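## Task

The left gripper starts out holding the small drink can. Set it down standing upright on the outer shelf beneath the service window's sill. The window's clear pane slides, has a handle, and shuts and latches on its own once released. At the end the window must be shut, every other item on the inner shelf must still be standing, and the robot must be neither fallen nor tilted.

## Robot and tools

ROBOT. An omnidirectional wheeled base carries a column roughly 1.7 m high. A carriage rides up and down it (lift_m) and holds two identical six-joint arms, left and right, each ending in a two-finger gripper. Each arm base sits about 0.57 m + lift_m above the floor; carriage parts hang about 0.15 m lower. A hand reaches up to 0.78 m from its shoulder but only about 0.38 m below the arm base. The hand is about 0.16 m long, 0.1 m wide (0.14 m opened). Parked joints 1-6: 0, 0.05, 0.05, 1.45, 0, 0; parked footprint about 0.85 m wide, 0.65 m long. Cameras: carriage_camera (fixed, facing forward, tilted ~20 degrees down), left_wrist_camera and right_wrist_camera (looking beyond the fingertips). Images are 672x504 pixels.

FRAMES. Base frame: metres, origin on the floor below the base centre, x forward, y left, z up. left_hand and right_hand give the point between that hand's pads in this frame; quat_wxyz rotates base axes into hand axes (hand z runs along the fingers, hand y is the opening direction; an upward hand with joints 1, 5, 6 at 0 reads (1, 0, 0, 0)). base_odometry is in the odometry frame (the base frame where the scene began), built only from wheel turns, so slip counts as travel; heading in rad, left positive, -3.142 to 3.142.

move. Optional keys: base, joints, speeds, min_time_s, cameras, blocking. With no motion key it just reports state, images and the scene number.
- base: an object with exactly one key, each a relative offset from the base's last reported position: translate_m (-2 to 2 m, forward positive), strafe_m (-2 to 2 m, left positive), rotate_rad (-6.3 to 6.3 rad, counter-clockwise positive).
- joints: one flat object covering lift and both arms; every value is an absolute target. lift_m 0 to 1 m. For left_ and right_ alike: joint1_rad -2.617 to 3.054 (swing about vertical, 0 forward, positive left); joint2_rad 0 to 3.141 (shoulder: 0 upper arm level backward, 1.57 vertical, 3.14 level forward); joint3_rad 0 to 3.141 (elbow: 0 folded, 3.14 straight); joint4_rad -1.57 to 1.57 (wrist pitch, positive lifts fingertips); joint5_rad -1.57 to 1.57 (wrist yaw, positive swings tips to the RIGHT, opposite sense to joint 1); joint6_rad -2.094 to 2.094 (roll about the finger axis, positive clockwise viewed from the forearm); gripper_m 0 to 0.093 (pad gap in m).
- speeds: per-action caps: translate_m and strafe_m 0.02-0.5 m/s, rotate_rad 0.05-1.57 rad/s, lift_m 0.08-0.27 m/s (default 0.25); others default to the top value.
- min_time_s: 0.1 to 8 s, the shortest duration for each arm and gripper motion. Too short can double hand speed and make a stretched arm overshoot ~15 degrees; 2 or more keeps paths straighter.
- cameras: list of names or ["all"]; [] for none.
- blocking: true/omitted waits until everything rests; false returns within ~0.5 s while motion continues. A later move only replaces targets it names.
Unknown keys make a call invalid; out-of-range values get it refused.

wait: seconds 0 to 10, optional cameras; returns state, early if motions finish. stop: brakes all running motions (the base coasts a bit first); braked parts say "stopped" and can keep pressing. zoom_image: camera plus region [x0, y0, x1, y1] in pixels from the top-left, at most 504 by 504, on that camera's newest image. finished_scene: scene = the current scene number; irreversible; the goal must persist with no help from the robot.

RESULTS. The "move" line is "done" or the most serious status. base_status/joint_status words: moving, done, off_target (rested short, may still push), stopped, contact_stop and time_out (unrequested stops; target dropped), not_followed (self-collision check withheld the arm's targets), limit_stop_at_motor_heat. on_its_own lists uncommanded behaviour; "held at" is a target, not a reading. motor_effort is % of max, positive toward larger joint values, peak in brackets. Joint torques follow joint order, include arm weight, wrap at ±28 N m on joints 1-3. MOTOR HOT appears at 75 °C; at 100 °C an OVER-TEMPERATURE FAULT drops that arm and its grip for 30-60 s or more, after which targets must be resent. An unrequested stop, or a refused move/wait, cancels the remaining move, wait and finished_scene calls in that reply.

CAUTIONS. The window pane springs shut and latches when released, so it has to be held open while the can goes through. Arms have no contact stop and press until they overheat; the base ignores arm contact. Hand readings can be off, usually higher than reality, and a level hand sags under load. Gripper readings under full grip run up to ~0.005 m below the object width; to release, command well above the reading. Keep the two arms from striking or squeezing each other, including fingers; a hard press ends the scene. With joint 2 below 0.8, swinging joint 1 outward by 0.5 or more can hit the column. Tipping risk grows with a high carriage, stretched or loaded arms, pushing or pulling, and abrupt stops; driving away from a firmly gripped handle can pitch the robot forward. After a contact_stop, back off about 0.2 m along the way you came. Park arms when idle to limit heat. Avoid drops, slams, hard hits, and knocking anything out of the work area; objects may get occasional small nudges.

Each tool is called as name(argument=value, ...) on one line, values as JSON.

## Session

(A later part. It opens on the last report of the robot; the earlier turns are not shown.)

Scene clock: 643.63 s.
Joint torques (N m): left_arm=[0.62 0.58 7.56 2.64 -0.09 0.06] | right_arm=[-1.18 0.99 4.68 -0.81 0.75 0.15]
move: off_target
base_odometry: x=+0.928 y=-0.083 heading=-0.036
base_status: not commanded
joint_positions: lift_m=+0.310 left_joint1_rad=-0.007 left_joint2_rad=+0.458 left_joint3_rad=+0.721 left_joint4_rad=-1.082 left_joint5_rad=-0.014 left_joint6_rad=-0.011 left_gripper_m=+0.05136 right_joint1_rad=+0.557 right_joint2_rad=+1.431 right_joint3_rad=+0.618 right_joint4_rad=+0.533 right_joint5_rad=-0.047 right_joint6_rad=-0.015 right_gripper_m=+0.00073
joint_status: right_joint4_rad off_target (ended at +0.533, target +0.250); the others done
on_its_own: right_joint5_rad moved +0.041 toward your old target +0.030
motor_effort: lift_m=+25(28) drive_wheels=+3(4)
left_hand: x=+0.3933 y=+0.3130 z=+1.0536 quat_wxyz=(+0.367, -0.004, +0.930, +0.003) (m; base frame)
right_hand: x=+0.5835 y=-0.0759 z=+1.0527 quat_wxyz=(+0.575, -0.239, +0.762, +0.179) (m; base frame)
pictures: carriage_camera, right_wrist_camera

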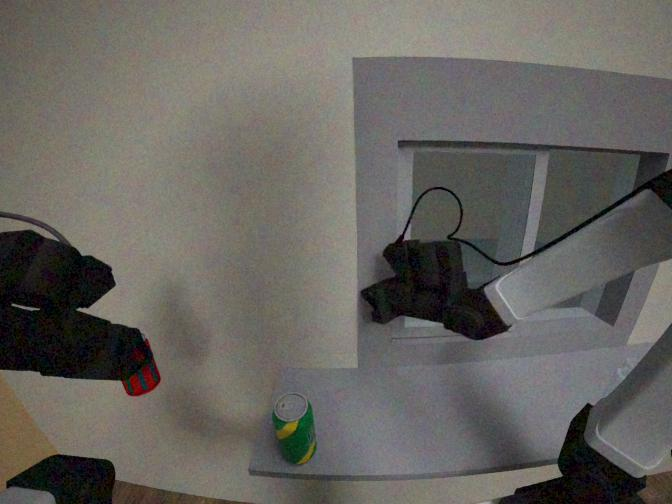

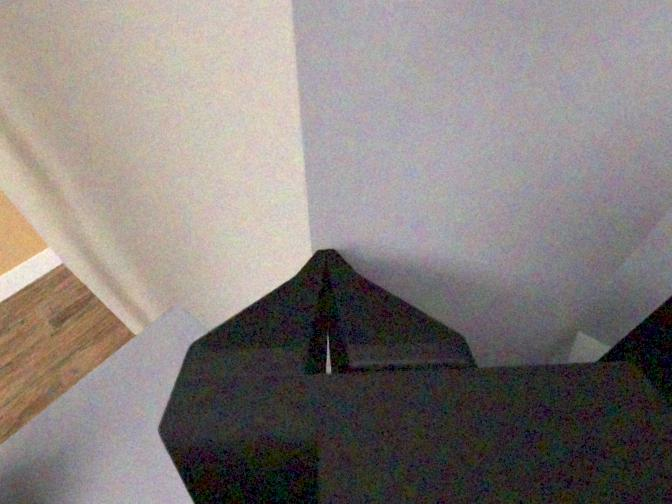

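move(joints={"left_joint1_rad": -0.6, "left_joint4_rad": -0.56, "left_joint5_rad": 0.4}, min_time_s=1.5, cameras=["left_wrist_camera"])

Scene clock: 662.50 s.
Joint torques (N m): left_arm=[-0.8 0.46 7.79 3.23 0.26 0.09] | right_arm=[-1.17 0.96 4.67 -0.81 0.75 0.15]
move: off_target
base_odometry: x=+0.928 y=-0.083 heading=-0.036
base_status: not commanded
joint_positions: lift_m=+0.310 left_joint1_rad=-0.594 left_joint2_rad=+0.458 left_joint3_rad=+0.721 left_joint4_rad=-0.623 left_joint5_rad=+0.378 left_joint6_rad=-0.011 left_gripper_m=+0.05136 right_joint1_rad=+0.557 right_joint2_rad=+1.431 right_joint3_rad=+0.618 right_joint4_rad=+0.533 right_joint5_rad=-0.047 right_joint6_rad=-0.015 right_gripper_m=+0.00073
joint_status: left_joint4_rad off_target (ended at -0.623, target -0.560); the others done
motor_effort: lift_m=+24(27) drive_wheels=+3(3)
left_hand: x=+0.3701 y=+0.1328 z=+1.1518 quat_wxyz=(+0.488, +0.335, +0.743, -0.314) (m; base frame)
right_hand: x=+0.5835 y=-0.0759 z=+1.0527 quat_wxyz=(+0.575, -0.239, +0.762, +0.179) (m; base frame)
pictures: left_wrist_camera

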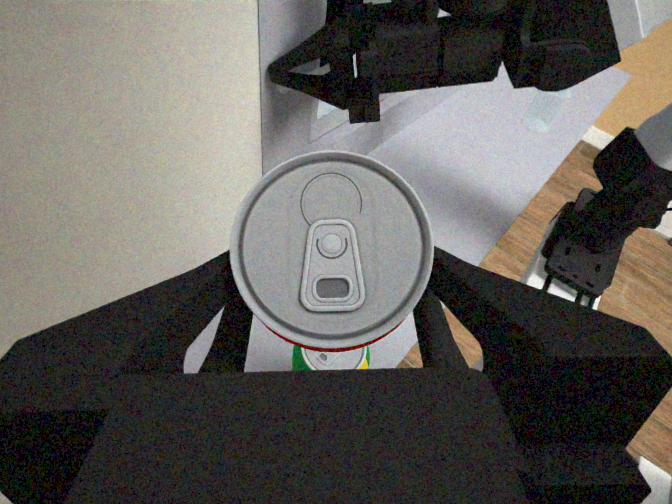

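zoom_image(camera="left_wrist_camera", region=[230, 0, 430, 150])

zoom_image(camera="left_wrist_camera", region=[255, 40, 355, 140])

Scaled by 2.520 from the camera's 672x504 image, which has a finer 960x720 frame.

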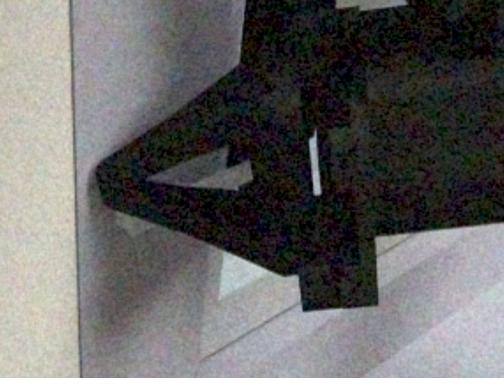

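Scaled by 5.040 from the camera's 672x504 image, which has a finer 960x720 frame.

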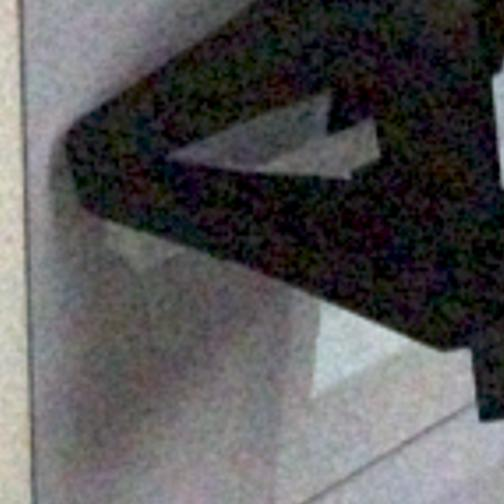

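move(joints={"right_joint4_rad": 0.0, "right_joint2_rad": 1.56}, min_time_s=1.0, cameras=["left_wrist_camera", "right_wrist_camera"])

zoom_image(camera="left_wrist_camera", region=[255, 40, 355, 140])

Scene clock: 708.80 s.
Joint torques (N m): left_arm=[-0.75 0.49 7.77 3.22 0.24 0.06] | right_arm=[-0.68 -5.22 5.57 1.49 0.1 0.1]
move: done
base_odometry: x=+0.928 y=-0.083 heading=-0.036
base_status: not commanded
joint_positions: lift_m=+0.310 left_joint1_rad=-0.594 left_joint2_rad=+0.458 left_joint3_rad=+0.721 left_joint4_rad=-0.619 left_joint5_rad=+0.381 left_joint6_rad=-0.011 left_gripper_m=+0.05136 right_joint1_rad=+0.551 right_joint2_rad=+1.570 right_joint3_rad=+0.595 right_joint4_rad=+0.007 right_joint5_rad=+0.021 right_joint6_rad=-0.010 right_gripper_m=+0.00072
joint_status: all done
on_its_own: right_joint5_rad moved +0.068 to your old target +0.030
motor_effort: lift_m=+26(29) drive_wheels=-3(3)
left_hand: x=+0.3699 y=+0.1323 z=+1.1524 quat_wxyz=(+0.488, +0.335, +0.741, -0.316) (m; base frame)
right_hand: x=+0.5180 y=-0.1330 z=+0.8871 quat_wxyz=(+0.289, -0.261, +0.918, +0.070) (m; base frame)
pictures: left_wrist_camera, right_wrist_camera

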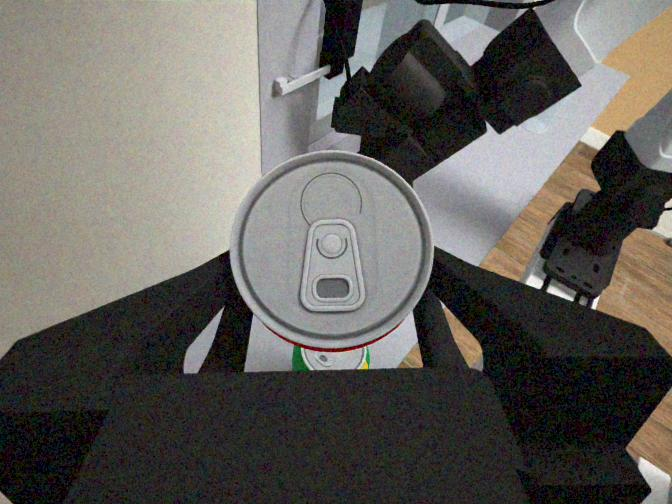

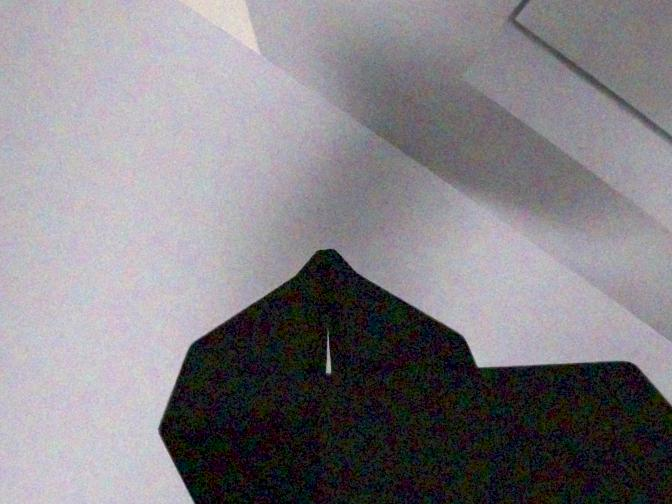

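Scaled by 5.040 from the camera's 672x504 image, which has a finer 960x720 frame.

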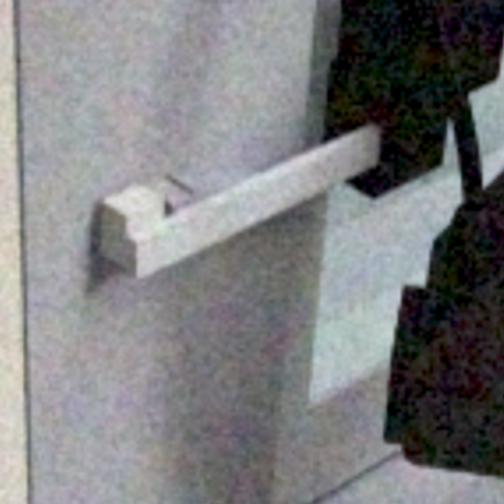

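move(joints={"right_joint1_rad": 0.616, "right_joint2_rad": 1.82, "right_joint3_rad": 0.48, "right_joint4_rad": 1.267, "right_joint5_rad": 0.0}, min_time_s=1.5, cameras=["left_wrist_camera", "right_wrist_camera"])

zoom_image(camera="left_wrist_camera", region=[255, 0, 395, 140])

Scene clock: 728.83 s.
Joint torques (N m): left_arm=[-0.84 0.38 7.76 3.21 0.24 0.08] | right_arm=[0.12 -4.55 3.66 2.53 0.08 0.09]
move: done
base_odometry: x=+0.928 y=-0.083 heading=-0.036
base_status: not commanded
joint_positions: lift_m=+0.310 left_joint1_rad=-0.594 left_joint2_rad=+0.458 left_joint3_rad=+0.721 left_joint4_rad=-0.619 left_joint5_rad=+0.381 left_joint6_rad=-0.011 left_gripper_m=+0.05136 right_joint1_rad=+0.613 right_joint2_rad=+1.808 right_joint3_rad=+0.489 right_joint4_rad=+1.237 right_joint5_rad=-0.012 right_joint6_rad=-0.009 right_gripper_m=+0.00072
joint_status: all done
motor_effort: lift_m=+26(28) drive_wheels=-3(3)
left_hand: x=+0.3699 y=+0.1323 z=+1.1524 quat_wxyz=(+0.488, +0.335, +0.741, -0.316) (m; base frame)
right_hand: x=+0.5853 y=-0.0523 z=+1.0101 quat_wxyz=(+0.645, -0.229, +0.699, +0.206) (m; base frame)
pictures: left_wrist_camera, right_wrist_camera

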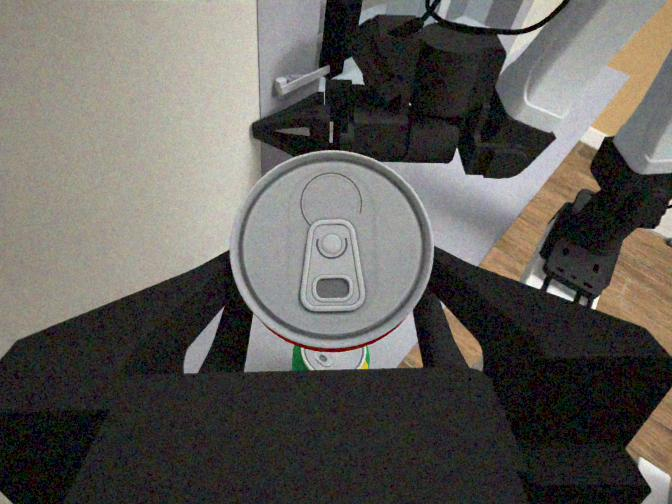

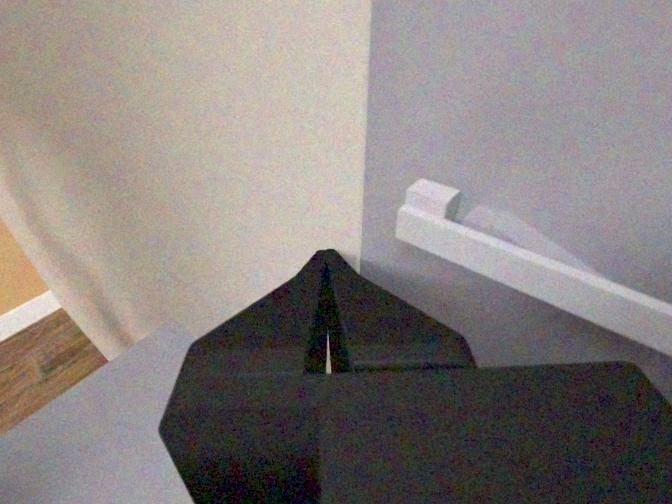

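Scaled by 3.600 from the camera's 672x504 image, which has a finer 960x720 frame.

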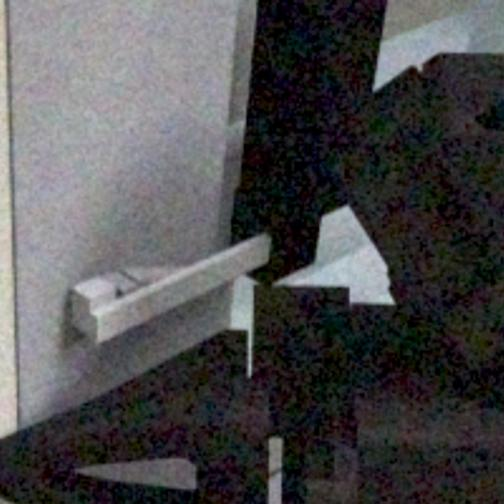

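move(joints={"right_joint1_rad": 0.55}, min_time_s=0.7, cameras=[])

move(joints={"lift_m": 0.345}, speeds={"lift_m": 0.08}, cameras=["left_wrist_camera", "right_wrist_camera"])

zoom_image(camera="left_wrist_camera", region=[255, 0, 395, 140])

Scene clock: 745.43 s.
Joint torques (N m): left_arm=[-0.66 0.38 7.83 3.22 0.24 0.03] | right_arm=[-3.26 -4.56 3.66 2.53 0.7 0.1]
move: off_target
base_odometry: x=+0.928 y=-0.083 heading=-0.036
base_status: not commanded
joint_positions: lift_m=+0.310 left_joint1_rad=-0.594 left_joint2_rad=+0.458 left_joint3_rad=+0.721 left_joint4_rad=-0.619 left_joint5_rad=+0.381 left_joint6_rad=-0.011 left_gripper_m=+0.05136 right_joint1_rad=+0.586 right_joint2_rad=+1.808 right_joint3_rad=+0.489 right_joint4_rad=+1.239 right_joint5_rad=-0.069 right_joint6_rad=-0.009 right_gripper_m=+0.00072
joint_status: right_joint1_rad off_target (ended at +0.586, target +0.550)
motor_effort: lift_m=+25(28) drive_wheels=-3(3)
left_hand: x=+0.3699 y=+0.1323 z=+1.1524 quat_wxyz=(+0.488, +0.335, +0.741, -0.316) (m; base frame)
right_hand: x=+0.5863 y=-0.0541 z=+1.0104 quat_wxyz=(+0.642, -0.238, +0.696, +0.217) (m; base frame)
pictures: none
No camera images: "cameras" was empty.

Scene clock: 746.27 s.
Joint torques (N m): left_arm=[-0.8 0.44 7.88 3.11 0.22 0.09] | right_arm=[-2.74 -4.93 4.37 2.63 0.67 0.1]
move: done
base_odometry: x=+0.928 y=-0.083 heading=-0.036
base_status: not commanded
joint_positions: lift_m=+0.345 left_joint1_rad=-0.594 left_joint2_rad=+0.458 left_joint3_rad=+0.721 left_joint4_rad=-0.612 left_joint5_rad=+0.382 left_joint6_rad=-0.011 left_gripper_m=+0.05136 right_joint1_rad=+0.580 right_joint2_rad=+1.813 right_joint3_rad=+0.480 right_joint4_rad=+1.230 right_joint5_rad=-0.069 right_joint6_rad=-0.009 right_gripper_m=+0.00072
joint_status: all done
motor_effort: lift_m=+25(31) drive_wheels=+1(1)
left_hand: x=+0.3703 y=+0.1320 z=+1.1893 quat_wxyz=(+0.492, +0.335, +0.739, -0.316) (m; base frame)
right_hand: x=+0.5860 y=-0.0576 z=+1.0380 quat_wxyz=(+0.635, -0.237, +0.704, +0.213) (m; base frame)
pictures: left_wrist_camera, right_wrist_camera

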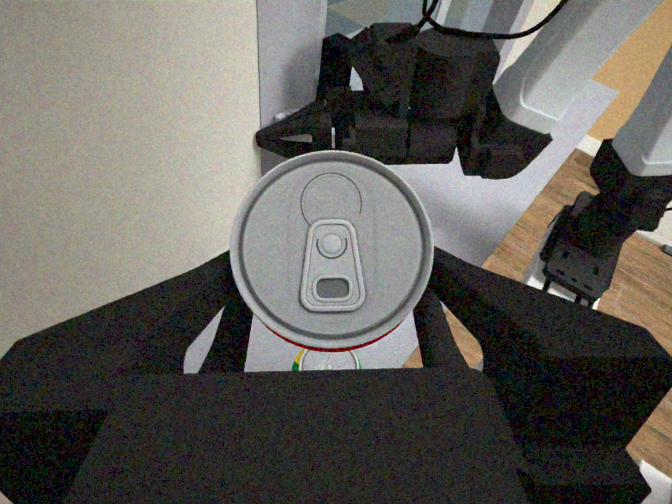

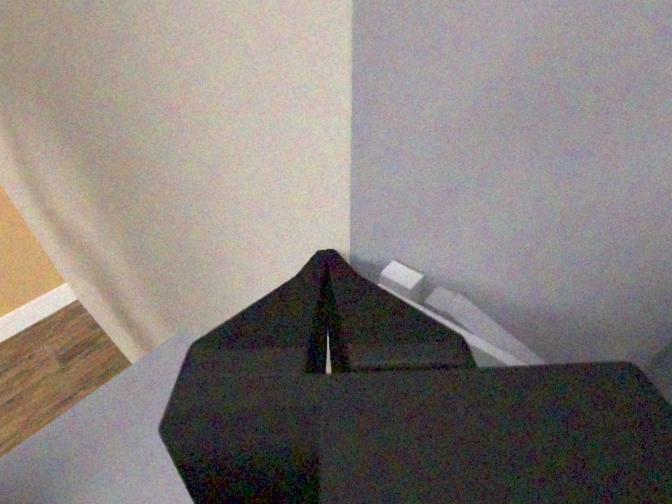

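Scaled by 3.600 from the camera's 672x504 image, which has a finer 960x720 frame.

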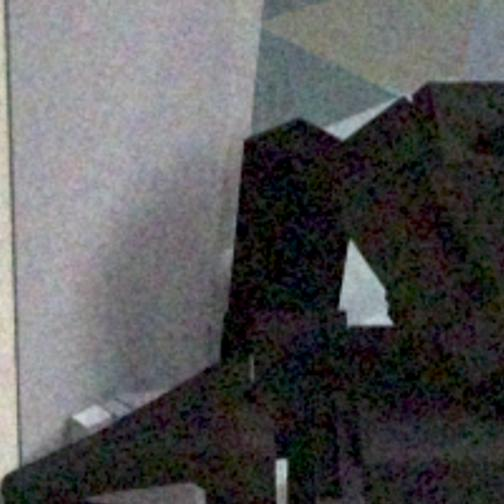

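move(joints={"lift_m": 0.31}, cameras=[])

move(joints={"right_joint1_rad": 0.56, "right_joint2_rad": 1.41, "right_joint3_rad": 0.16, "right_joint4_rad": 1.18, "right_joint5_rad": 0.0}, min_time_s=1.0, cameras=[])

move(joints={"right_joint1_rad": 0.53, "right_joint6_rad": -1.57, "right_gripper_m": 0.06, "lift_m": 0.345}, min_time_s=1.5, cameras=["left_wrist_camera", "right_wrist_camera"])

zoom_image(camera="left_wrist_camera", region=[255, 0, 455, 160])

Scene clock: 771.37 s.
Joint torques (N m): left_arm=[-0.76 0.51 7.75 3.23 0.21 0.07] | right_arm=[-2.73 -4.89 4.33 2.04 0.74 0.1]
move: done
base_odometry: x=+0.928 y=-0.083 heading=-0.036
base_status: not commanded
joint_positions: lift_m=+0.310 left_joint1_rad=-0.594 left_joint2_rad=+0.458 left_joint3_rad=+0.722 left_joint4_rad=-0.621 left_joint5_rad=+0.382 left_joint6_rad=-0.011 left_gripper_m=+0.05136 right_joint1_rad=+0.580 right_joint2_rad=+1.813 right_joint3_rad=+0.480 right_joint4_rad=+1.283 right_joint5_rad=-0.075 right_joint6_rad=-0.009 right_gripper_m=+0.00072
joint_status: all done
motor_effort: lift_m=+28(30) drive_wheels=+1(1)
left_hand: x=+0.3696 y=+0.1323 z=+1.1527 quat_wxyz=(+0.488, +0.336, +0.741, -0.316) (m; base frame)
right_hand: x=+0.5861 y=-0.0562 z=+1.0161 quat_wxyz=(+0.653, -0.235, +0.685, +0.220) (m; base frame)
pictures: none
No camera images: "cameras" was empty.

Scene clock: 772.67 s.
Joint torques (N m): left_arm=[-0.79 0.47 7.69 3.22 0.22 0.08] | right_arm=[-0.21 -4.18 3.58 2.15 0.06 0.1]
move: done
base_odometry: x=+0.928 y=-0.083 heading=-0.036
base_status: not commanded
joint_positions: lift_m=+0.310 left_joint1_rad=-0.594 left_joint2_rad=+0.458 left_joint3_rad=+0.722 left_joint4_rad=-0.620 left_joint5_rad=+0.382 left_joint6_rad=-0.011 left_gripper_m=+0.05136 right_joint1_rad=+0.561 right_joint2_rad=+1.428 right_joint3_rad=+0.173 right_joint4_rad=+1.186 right_joint5_rad=-0.008 right_joint6_rad=-0.009 right_gripper_m=+0.00072
joint_status: all done
motor_effort: lift_m=+25(28) drive_wheels=+1(1)
left_hand: x=+0.3696 y=+0.1323 z=+1.1530 quat_wxyz=(+0.489, +0.336, +0.741, -0.316) (m; base frame)
right_hand: x=+0.5264 y=-0.1178 z=+1.0261 quat_wxyz=(+0.656, -0.208, +0.701, +0.189) (m; base frame)
pictures: none
No camera images: "cameras" was empty.

Scene clock: 774.70 s.
Joint torques (N m): left_arm=[-0.69 0.39 7.65 3.07 0.21 0.08] | right_arm=[-0.96 -3.7 3.92 2.19 0.04 0]
move: done
base_odometry: x=+0.928 y=-0.083 heading=-0.036
base_status: not commanded
joint_positions: lift_m=+0.345 left_joint1_rad=-0.594 left_joint2_rad=+0.458 left_joint3_rad=+0.723 left_joint4_rad=-0.607 left_joint5_rad=+0.383 left_joint6_rad=-0.011 left_gripper_m=+0.05136 right_joint1_rad=+0.539 right_joint2_rad=+1.422 right_joint3_rad=+0.169 right_joint4_rad=+1.182 right_joint5_rad=-0.007 right_joint6_rad=-1.559 right_gripper_m=+0.05993
joint_status: all done
motor_effort: lift_m=+24(31) drive_wheels=+0(1)
left_hand: x=+0.3704 y=+0.1316 z=+1.1913 quat_wxyz=(+0.494, +0.336, +0.737, -0.317) (m; base frame)
right_hand: x=+0.5297 y=-0.1251 z=+1.0608 quat_wxyz=(+0.596, -0.636, +0.363, -0.331) (m; base frame)
pictures: left_wrist_camera, right_wrist_camera

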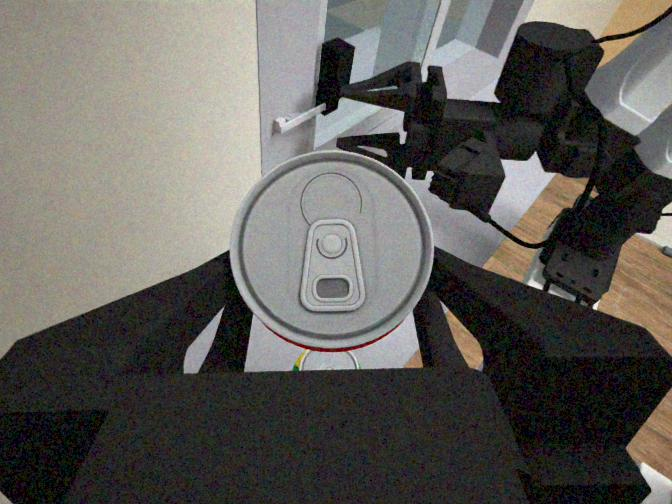

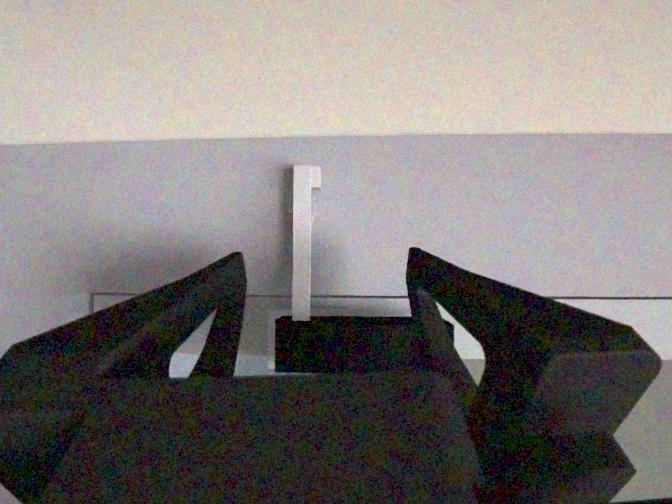

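Scaled by 2.520 from the camera's 672x504 image, which has a finer 960x720 frame.

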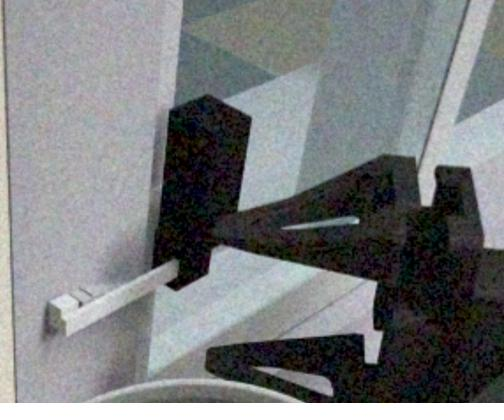

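zoom_image(camera="right_wrist_camera", region=[250, 140, 350, 240])

zoom_image(camera="right_wrist_camera", region=[240, 260, 480, 400])

Scaled by 5.040 from the camera's 672x504 image, which has a finer 960x720 frame.

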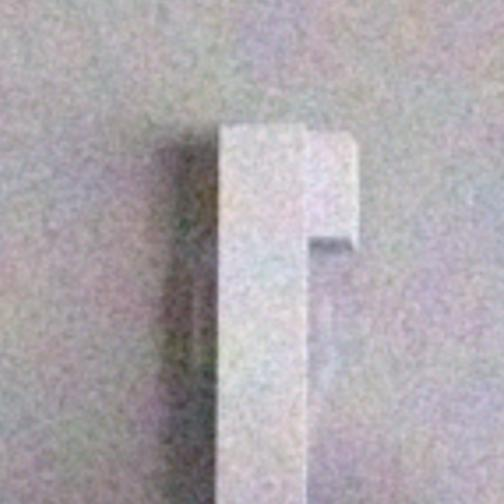

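Scaled by 2.100 from the camera's 672x504 image, which has a finer 960x720 frame.

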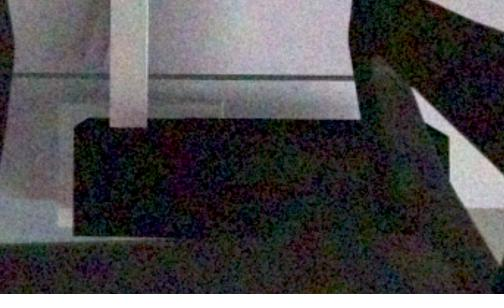

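move(joints={"right_joint1_rad": 0.56, "right_joint2_rad": 1.725, "right_joint3_rad": 0.37, "right_joint4_rad": 1.298}, min_time_s=1.5, cameras=["left_wrist_camera", "right_wrist_camera"])

zoom_image(camera="left_wrist_camera", region=[255, 0, 455, 160])

Scene clock: 812.90 s.
Joint torques (N m): left_arm=[-0.73 0.51 7.64 3.07 0.17 0.08] | right_arm=[0.59 -3.63 6.09 2.38 0.04 -0.01]
move: done
base_odometry: x=+0.928 y=-0.083 heading=-0.036
base_status: not commanded
joint_positions: lift_m=+0.345 left_joint1_rad=-0.594 left_joint2_rad=+0.458 left_joint3_rad=+0.723 left_joint4_rad=-0.607 left_joint5_rad=+0.383 left_joint6_rad=-0.011 left_gripper_m=+0.05136 right_joint1_rad=+0.551 right_joint2_rad=+1.713 right_joint3_rad=+0.346 right_joint4_rad=+1.285 right_joint5_rad=-0.006 right_joint6_rad=-1.561 right_gripper_m=+0.05993
joint_status: all done
motor_effort: lift_m=+25(29) drive_wheels=+0(0)
left_hand: x=+0.3703 y=+0.1317 z=+1.1912 quat_wxyz=(+0.494, +0.336, +0.737, -0.317) (m; base frame)
right_hand: x=+0.5711 y=-0.0949 z=+1.0444 quat_wxyz=(+0.594, -0.641, +0.360, -0.326) (m; base frame)
pictures: left_wrist_camera, right_wrist_camera

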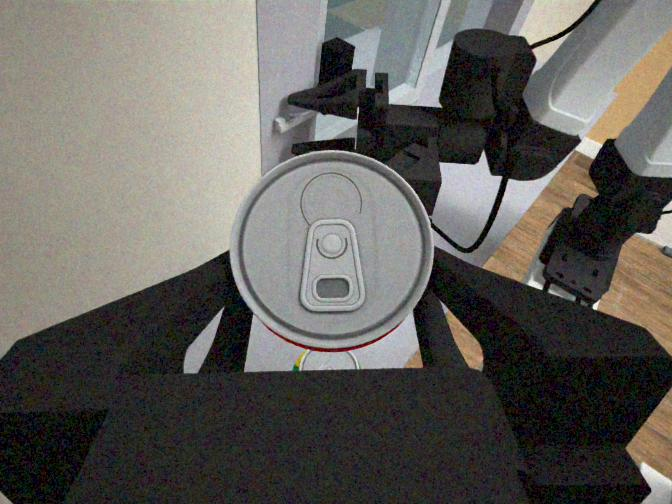

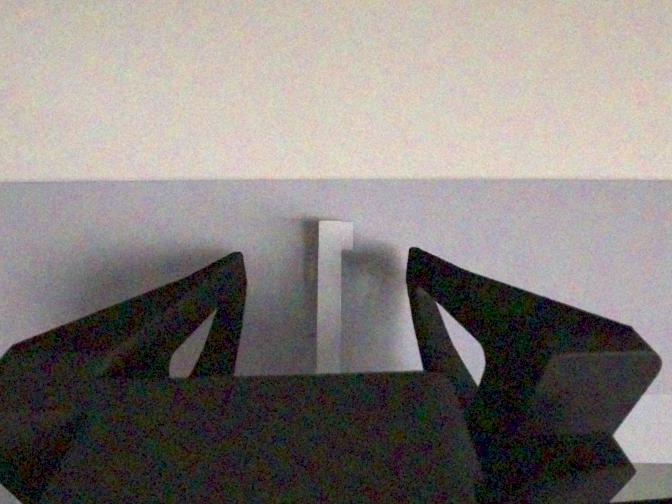

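Scaled by 2.520 from the camera's 672x504 image, which has a finer 960x720 frame.

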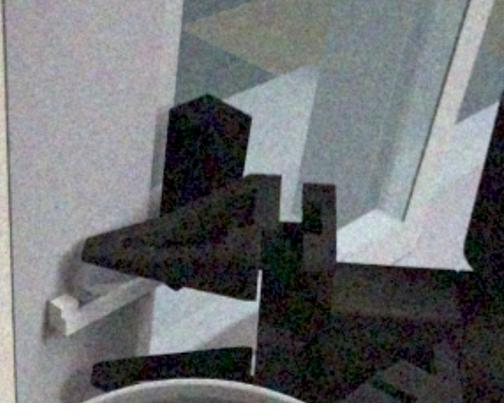

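move(joints={"right_gripper_m": 0.014}, cameras=[])

move(joints={"lift_m": 0.315}, speeds={"lift_m": 0.08}, cameras=["left_wrist_camera", "right_wrist_camera"])

zoom_image(camera="left_wrist_camera", region=[255, 0, 455, 160])

Scene clock: 821.87 s.
Joint torques (N m): left_arm=[-0.83 0.42 7.62 3.09 0.2 0.08] | right_arm=[0.61 -3.64 6.09 2.32 0.04 0]
move: done
base_odometry: x=+0.928 y=-0.083 heading=-0.036
base_status: not commanded
joint_positions: lift_m=+0.345 left_joint1_rad=-0.594 left_joint2_rad=+0.458 left_joint3_rad=+0.723 left_joint4_rad=-0.607 left_joint5_rad=+0.383 left_joint6_rad=-0.011 left_gripper_m=+0.05136 right_joint1_rad=+0.551 right_joint2_rad=+1.713 right_joint3_rad=+0.346 right_joint4_rad=+1.288 right_joint5_rad=-0.006 right_joint6_rad=-1.562 right_gripper_m=+0.01412
joint_status: all done
motor_effort: lift_m=+25(27) drive_wheels=+0(0)
left_hand: x=+0.3703 y=+0.1317 z=+1.1912 quat_wxyz=(+0.494, +0.336, +0.737, -0.317) (m; base frame)
right_hand: x=+0.5712 y=-0.0948 z=+1.0452 quat_wxyz=(+0.595, -0.641, +0.360, -0.327) (m; base frame)
pictures: none
No camera images: "cameras" was empty.

Scene clock: 822.63 s.
Joint torques (N m): left_arm=[-0.72 0.39 7.58 3.16 0.21 0.06] | right_arm=[0.61 -3.6 5.14 1.32 0.04 0.03]
move: done
base_odometry: x=+0.928 y=-0.083 heading=-0.036
base_status: not commanded
joint_positions: lift_m=+0.315 left_joint1_rad=-0.594 left_joint2_rad=+0.458 left_joint3_rad=+0.723 left_joint4_rad=-0.616 left_joint5_rad=+0.383 left_joint6_rad=-0.011 left_gripper_m=+0.05136 right_joint1_rad=+0.551 right_joint2_rad=+1.713 right_joint3_rad=+0.359 right_joint4_rad=+1.378 right_joint5_rad=-0.006 right_joint6_rad=-1.564 right_gripper_m=+0.01412
joint_status: all done
motor_effort: lift_m=+25(30) drive_wheels=+0(0)
left_hand: x=+0.3698 y=+0.1320 z=+1.1593 quat_wxyz=(+0.491, +0.336, +0.739, -0.317) (m; base frame)
right_hand: x=+0.5742 y=-0.0930 z=+1.0420 quat_wxyz=(+0.626, -0.610, +0.341, -0.345) (m; base frame)
pictures: left_wrist_camera, right_wrist_camera

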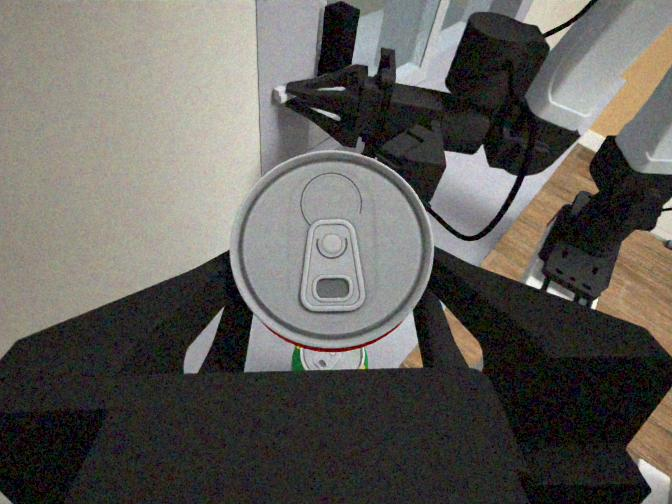

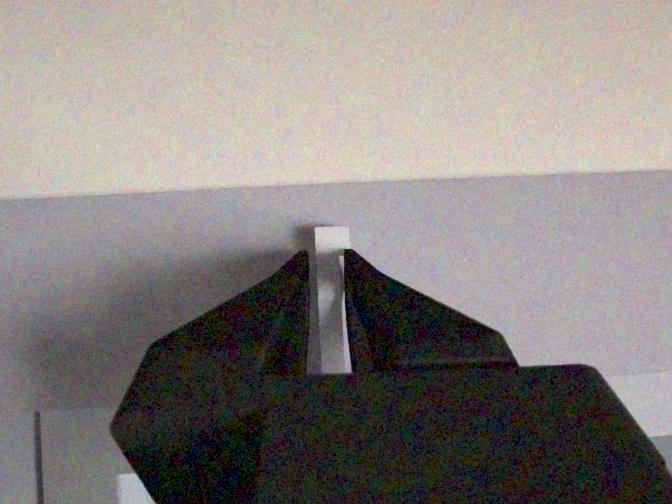

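Scaled by 2.520 from the camera's 672x504 image, which has a finer 960x720 frame.

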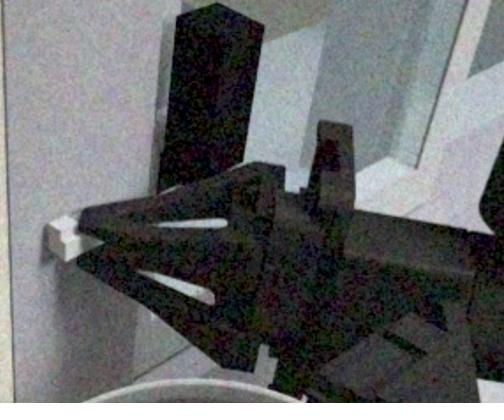

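move(joints={"right_joint4_rad": 1.05}, min_time_s=1.0, cameras=["left_wrist_camera", "right_wrist_camera"])

zoom_image(camera="left_wrist_camera", region=[255, 0, 455, 160])

Scene clock: 827.03 s.
Joint torques (N m): left_arm=[-0.76 0.54 7.51 3.16 0.22 0.09] | right_arm=[0.61 -1.85 4.74 -0.63 0.03 0.04]
move: off_target
base_odometry: x=+0.928 y=-0.083 heading=-0.036
base_status: not commanded
joint_positions: lift_m=+0.315 left_joint1_rad=-0.594 left_joint2_rad=+0.458 left_joint3_rad=+0.723 left_joint4_rad=-0.616 left_joint5_rad=+0.383 left_joint6_rad=-0.011 left_gripper_m=+0.05136 right_joint1_rad=+0.551 right_joint2_rad=+1.690 right_joint3_rad=+0.365 right_joint4_rad=+1.313 right_joint5_rad=-0.006 right_joint6_rad=-1.565 right_gripper_m=+0.01412
joint_status: right_joint4_rad off_target (ended at +1.313, target +1.050)
motor_effort: lift_m=+27(28) drive_wheels=+0(0)
left_hand: x=+0.3698 y=+0.1320 z=+1.1593 quat_wxyz=(+0.491, +0.336, +0.739, -0.317) (m; base frame)
right_hand: x=+0.5748 y=-0.0927 z=+1.0375 quat_wxyz=(+0.615, -0.621, +0.347, -0.340) (m; base frame)
pictures: left_wrist_camera, right_wrist_camera

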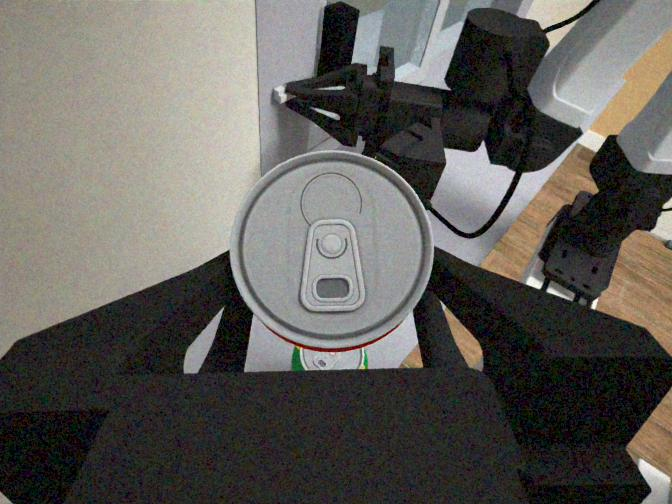

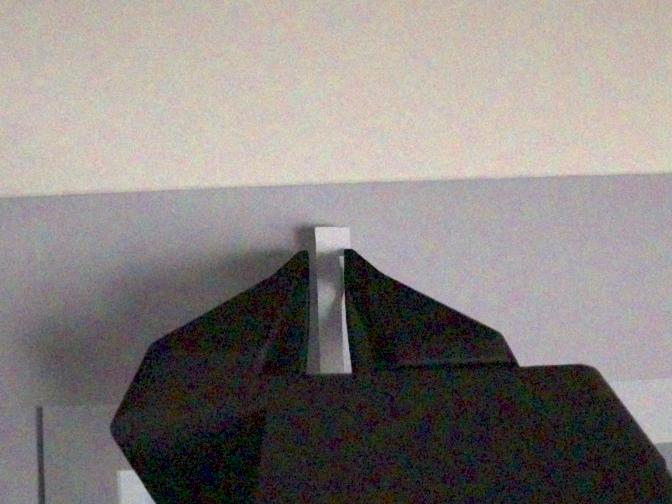

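Scaled by 2.520 from the camera's 672x504 image, which has a finer 960x720 frame.

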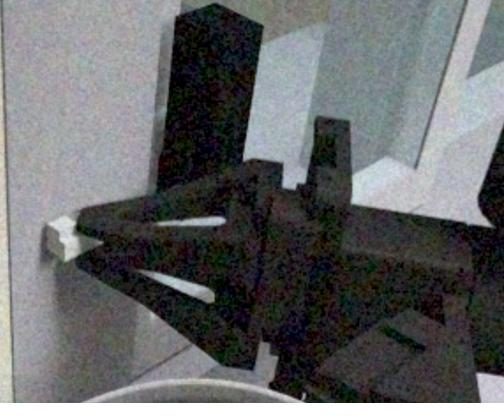

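move(joints={"right_joint4_rad": 1.298, "lift_m": 0.345}, min_time_s=0.8, cameras=[])

move(joints={"lift_m": 0.375}, speeds={"lift_m": 0.08}, cameras=["left_wrist_camera", "right_wrist_camera"])

zoom_image(camera="left_wrist_camera", region=[255, 0, 455, 160])

Scene clock: 831.77 s.
Joint torques (N m): left_arm=[-0.79 0.44 7.66 3.06 0.18 0.06] | right_arm=[0.62 -3.66 4.64 2.61 0.03 0.04]
move: done
base_odometry: x=+0.928 y=-0.083 heading=-0.036
base_status: not commanded
joint_positions: lift_m=+0.345 left_joint1_rad=-0.594 left_joint2_rad=+0.458 left_joint3_rad=+0.723 left_joint4_rad=-0.607 left_joint5_rad=+0.384 left_joint6_rad=-0.011 left_gripper_m=+0.05136 right_joint1_rad=+0.551 right_joint2_rad=+1.712 right_joint3_rad=+0.365 right_joint4_rad=+1.261 right_joint5_rad=-0.006 right_joint6_rad=-1.565 right_gripper_m=+0.01412
joint_status: all done
motor_effort: lift_m=+25(30) drive_wheels=+1(1)
left_hand: x=+0.3703 y=+0.1316 z=+1.1915 quat_wxyz=(+0.494, +0.336, +0.736, -0.317) (m; base frame)
right_hand: x=+0.5747 y=-0.0927 z=+1.0458 quat_wxyz=(+0.592, -0.643, +0.360, -0.327) (m; base frame)
pictures: none
No camera images: "cameras" was empty.

Scene clock: 832.53 s.
Joint torques (N m): left_arm=[-0.72 0.5 7.54 3.08 0.22 0.06] | right_arm=[0.61 -5.41 4.56 3.41 0.03 0.03]
move: done
base_odometry: x=+0.928 y=-0.083 heading=-0.036
base_status: not commanded
joint_positions: lift_m=+0.375 left_joint1_rad=-0.594 left_joint2_rad=+0.458 left_joint3_rad=+0.723 left_joint4_rad=-0.609 left_joint5_rad=+0.384 left_joint6_rad=-0.011 left_gripper_m=+0.05136 right_joint1_rad=+0.551 right_joint2_rad=+1.732 right_joint3_rad=+0.365 right_joint4_rad=+1.187 right_joint5_rad=-0.006 right_joint6_rad=-1.565 right_gripper_m=+0.01412
joint_status: all done
motor_effort: lift_m=+24(30) drive_wheels=+0(1)
left_hand: x=+0.3701 y=+0.1317 z=+1.2208 quat_wxyz=(+0.493, +0.336, +0.737, -0.317) (m; base frame)
right_hand: x=+0.5727 y=-0.0940 z=+1.0497 quat_wxyz=(+0.561, -0.670, +0.375, -0.309) (m; base frame)
pictures: left_wrist_camera, right_wrist_camera

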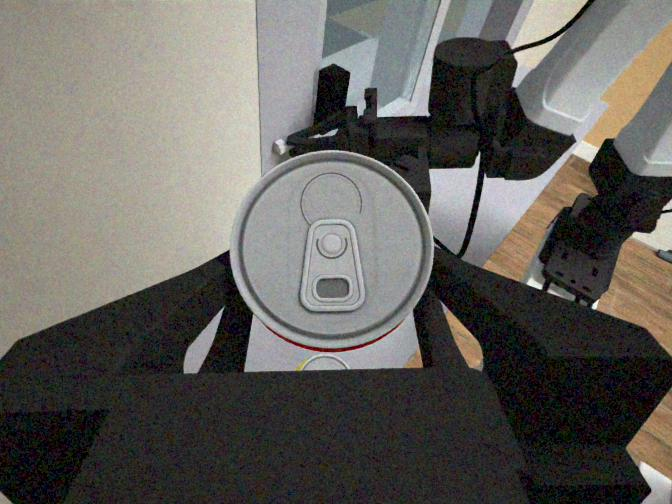

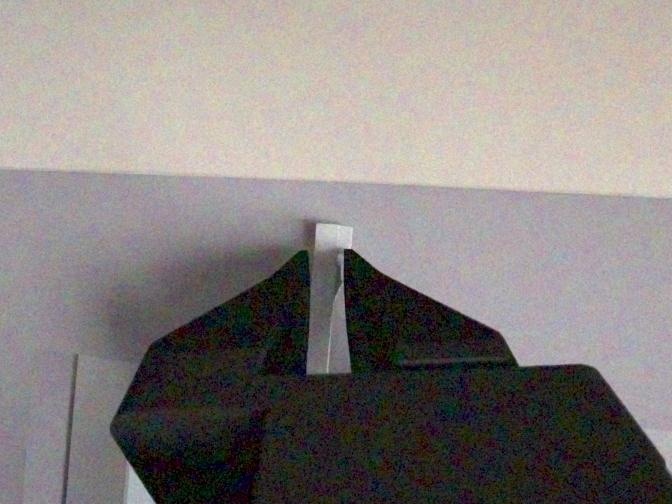

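Scaled by 2.520 from the camera's 672x504 image, which has a finer 960x720 frame.

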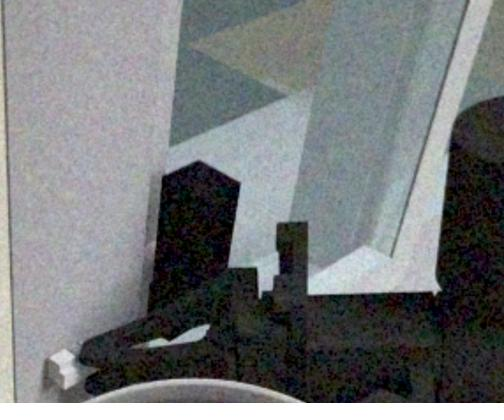

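move(joints={"right_joint4_rad": 1.5}, min_time_s=1.0, cameras=["left_wrist_camera", "right_wrist_camera"])

zoom_image(camera="left_wrist_camera", region=[255, 0, 455, 160])

Scene clock: 837.77 s.
Joint torques (N m): left_arm=[-0.68 0.46 7.56 3.12 0.2 0.07] | right_arm=[0.38 -5.41 5.72 4.31 0 0.03]
move: off_target
base_odometry: x=+0.928 y=-0.083 heading=-0.036
base_status: not commanded
joint_positions: lift_m=+0.375 left_joint1_rad=-0.594 left_joint2_rad=+0.458 left_joint3_rad=+0.723 left_joint4_rad=-0.610 left_joint5_rad=+0.384 left_joint6_rad=-0.011 left_gripper_m=+0.05136 right_joint1_rad=+0.554 right_joint2_rad=+1.736 right_joint3_rad=+0.349 right_joint4_rad=+1.305 right_joint5_rad=-0.003 right_joint6_rad=-1.565 right_gripper_m=+0.01409
joint_status: right_joint4_rad off_target (ended at +1.306, target +1.500)
motor_effort: lift_m=+26(28) drive_wheels=+1(1)
left_hand: x=+0.3701 y=+0.1317 z=+1.2207 quat_wxyz=(+0.493, +0.336, +0.737, -0.317) (m; base frame)
right_hand: x=+0.5721 y=-0.0935 z=+1.0718 quat_wxyz=(+0.594, -0.642, +0.359, -0.327) (m; base frame)
pictures: left_wrist_camera, right_wrist_camera

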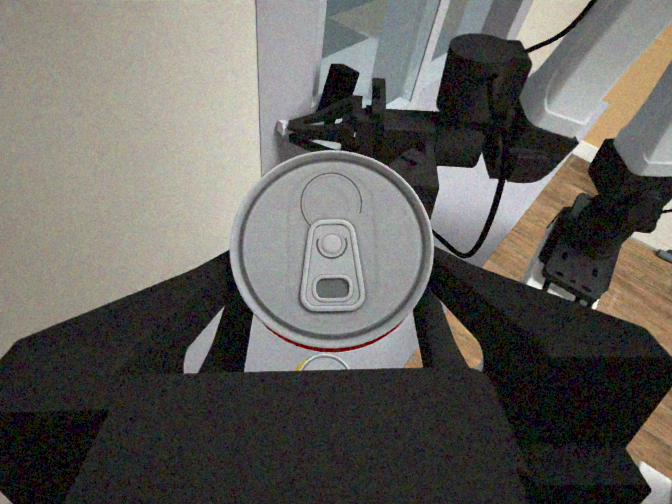

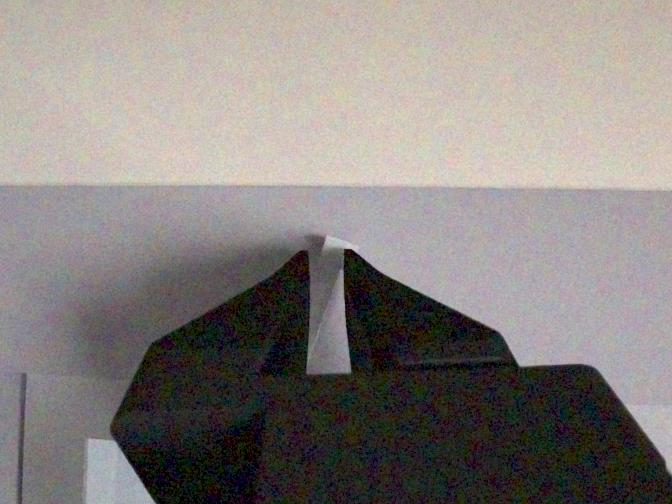

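Scaled by 2.520 from the camera's 672x504 image, which has a finer 960x720 frame.

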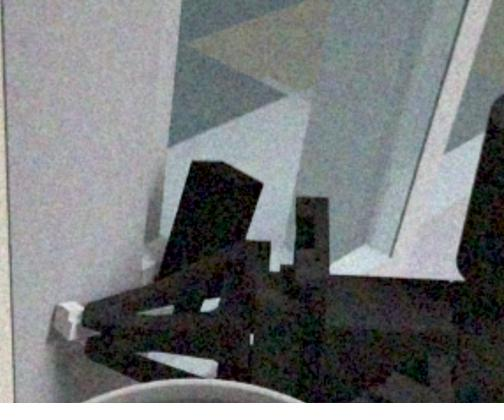

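move(joints={"lift_m": 0.405}, speeds={"lift_m": 0.08}, cameras=["left_wrist_camera", "right_wrist_camera", "carriage_camera"])

zoom_image(camera="left_wrist_camera", region=[255, 0, 455, 160])

Scene clock: 874.47 s.
Joint torques (N m): left_arm=[-0.77 0.51 7.72 3.09 0.19 0.07] | right_arm=[-0.24 -5.86 5.61 2.26 0.06 0.03]
move: done
MOTOR HOT: joint 4 (wrist pitch) of the right arm reports 90 °C; the controller stops that arm at 100 °C. To cool a motor, set the load down, stop pushing, or move to a pose that needs little force.
base_odometry: x=+0.928 y=-0.083 heading=-0.036
base_status: not commanded
joint_positions: lift_m=+0.405 left_joint1_rad=-0.594 left_joint2_rad=+0.458 left_joint3_rad=+0.723 left_joint4_rad=-0.610 left_joint5_rad=+0.384 left_joint6_rad=-0.011 left_gripper_m=+0.05136 right_joint1_rad=+0.561 right_joint2_rad=+1.741 right_joint3_rad=+0.352 right_joint4_rad=+1.487 right_joint5_rad=-0.008 right_joint6_rad=-1.565 right_gripper_m=+0.01408
joint_status: all done
on_its_own: right_joint4_rad moved +0.182 to your old target +1.500
motor_effort: lift_m=+27(31) drive_wheels=+0(1)
left_hand: x=+0.3701 y=+0.1317 z=+1.2508 quat_wxyz=(+0.493, +0.336, +0.737, -0.317) (m; base frame)
right_hand: x=+0.5703 y=-0.0900 z=+1.1454 quat_wxyz=(+0.650, -0.589, +0.324, -0.354) (m; base frame)
pictures: carriage_camera, left_wrist_camera, right_wrist_camera

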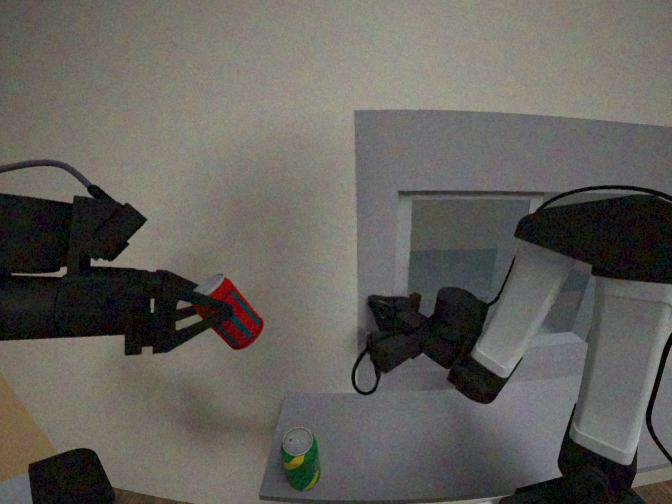

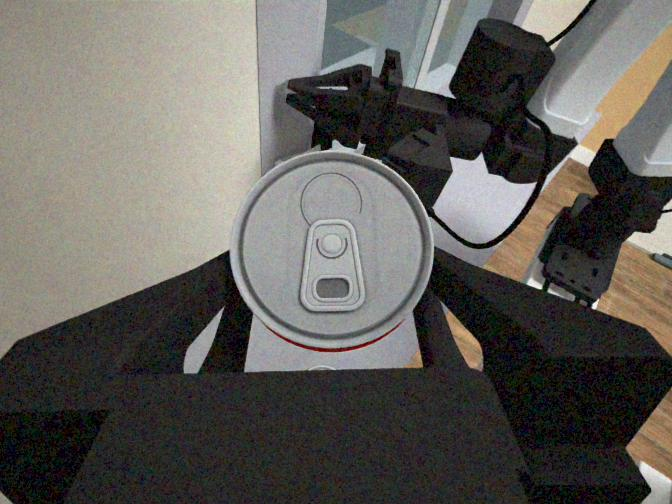

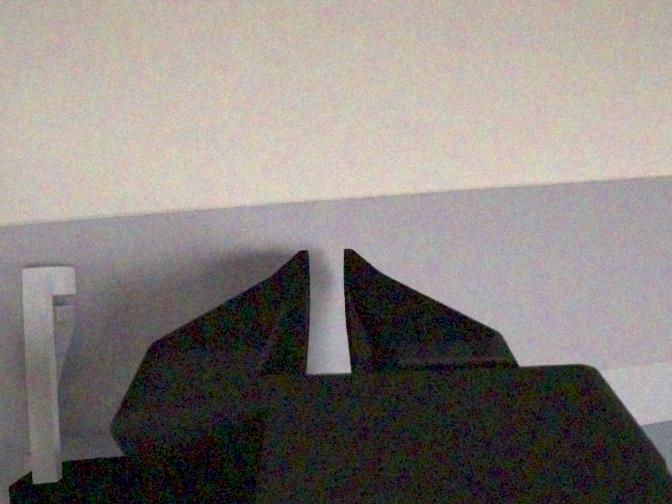

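Scaled by 2.520 from the camera's 672x504 image, which has a finer 960x720 frame.

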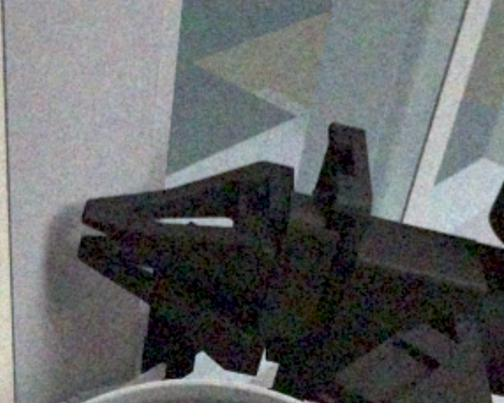

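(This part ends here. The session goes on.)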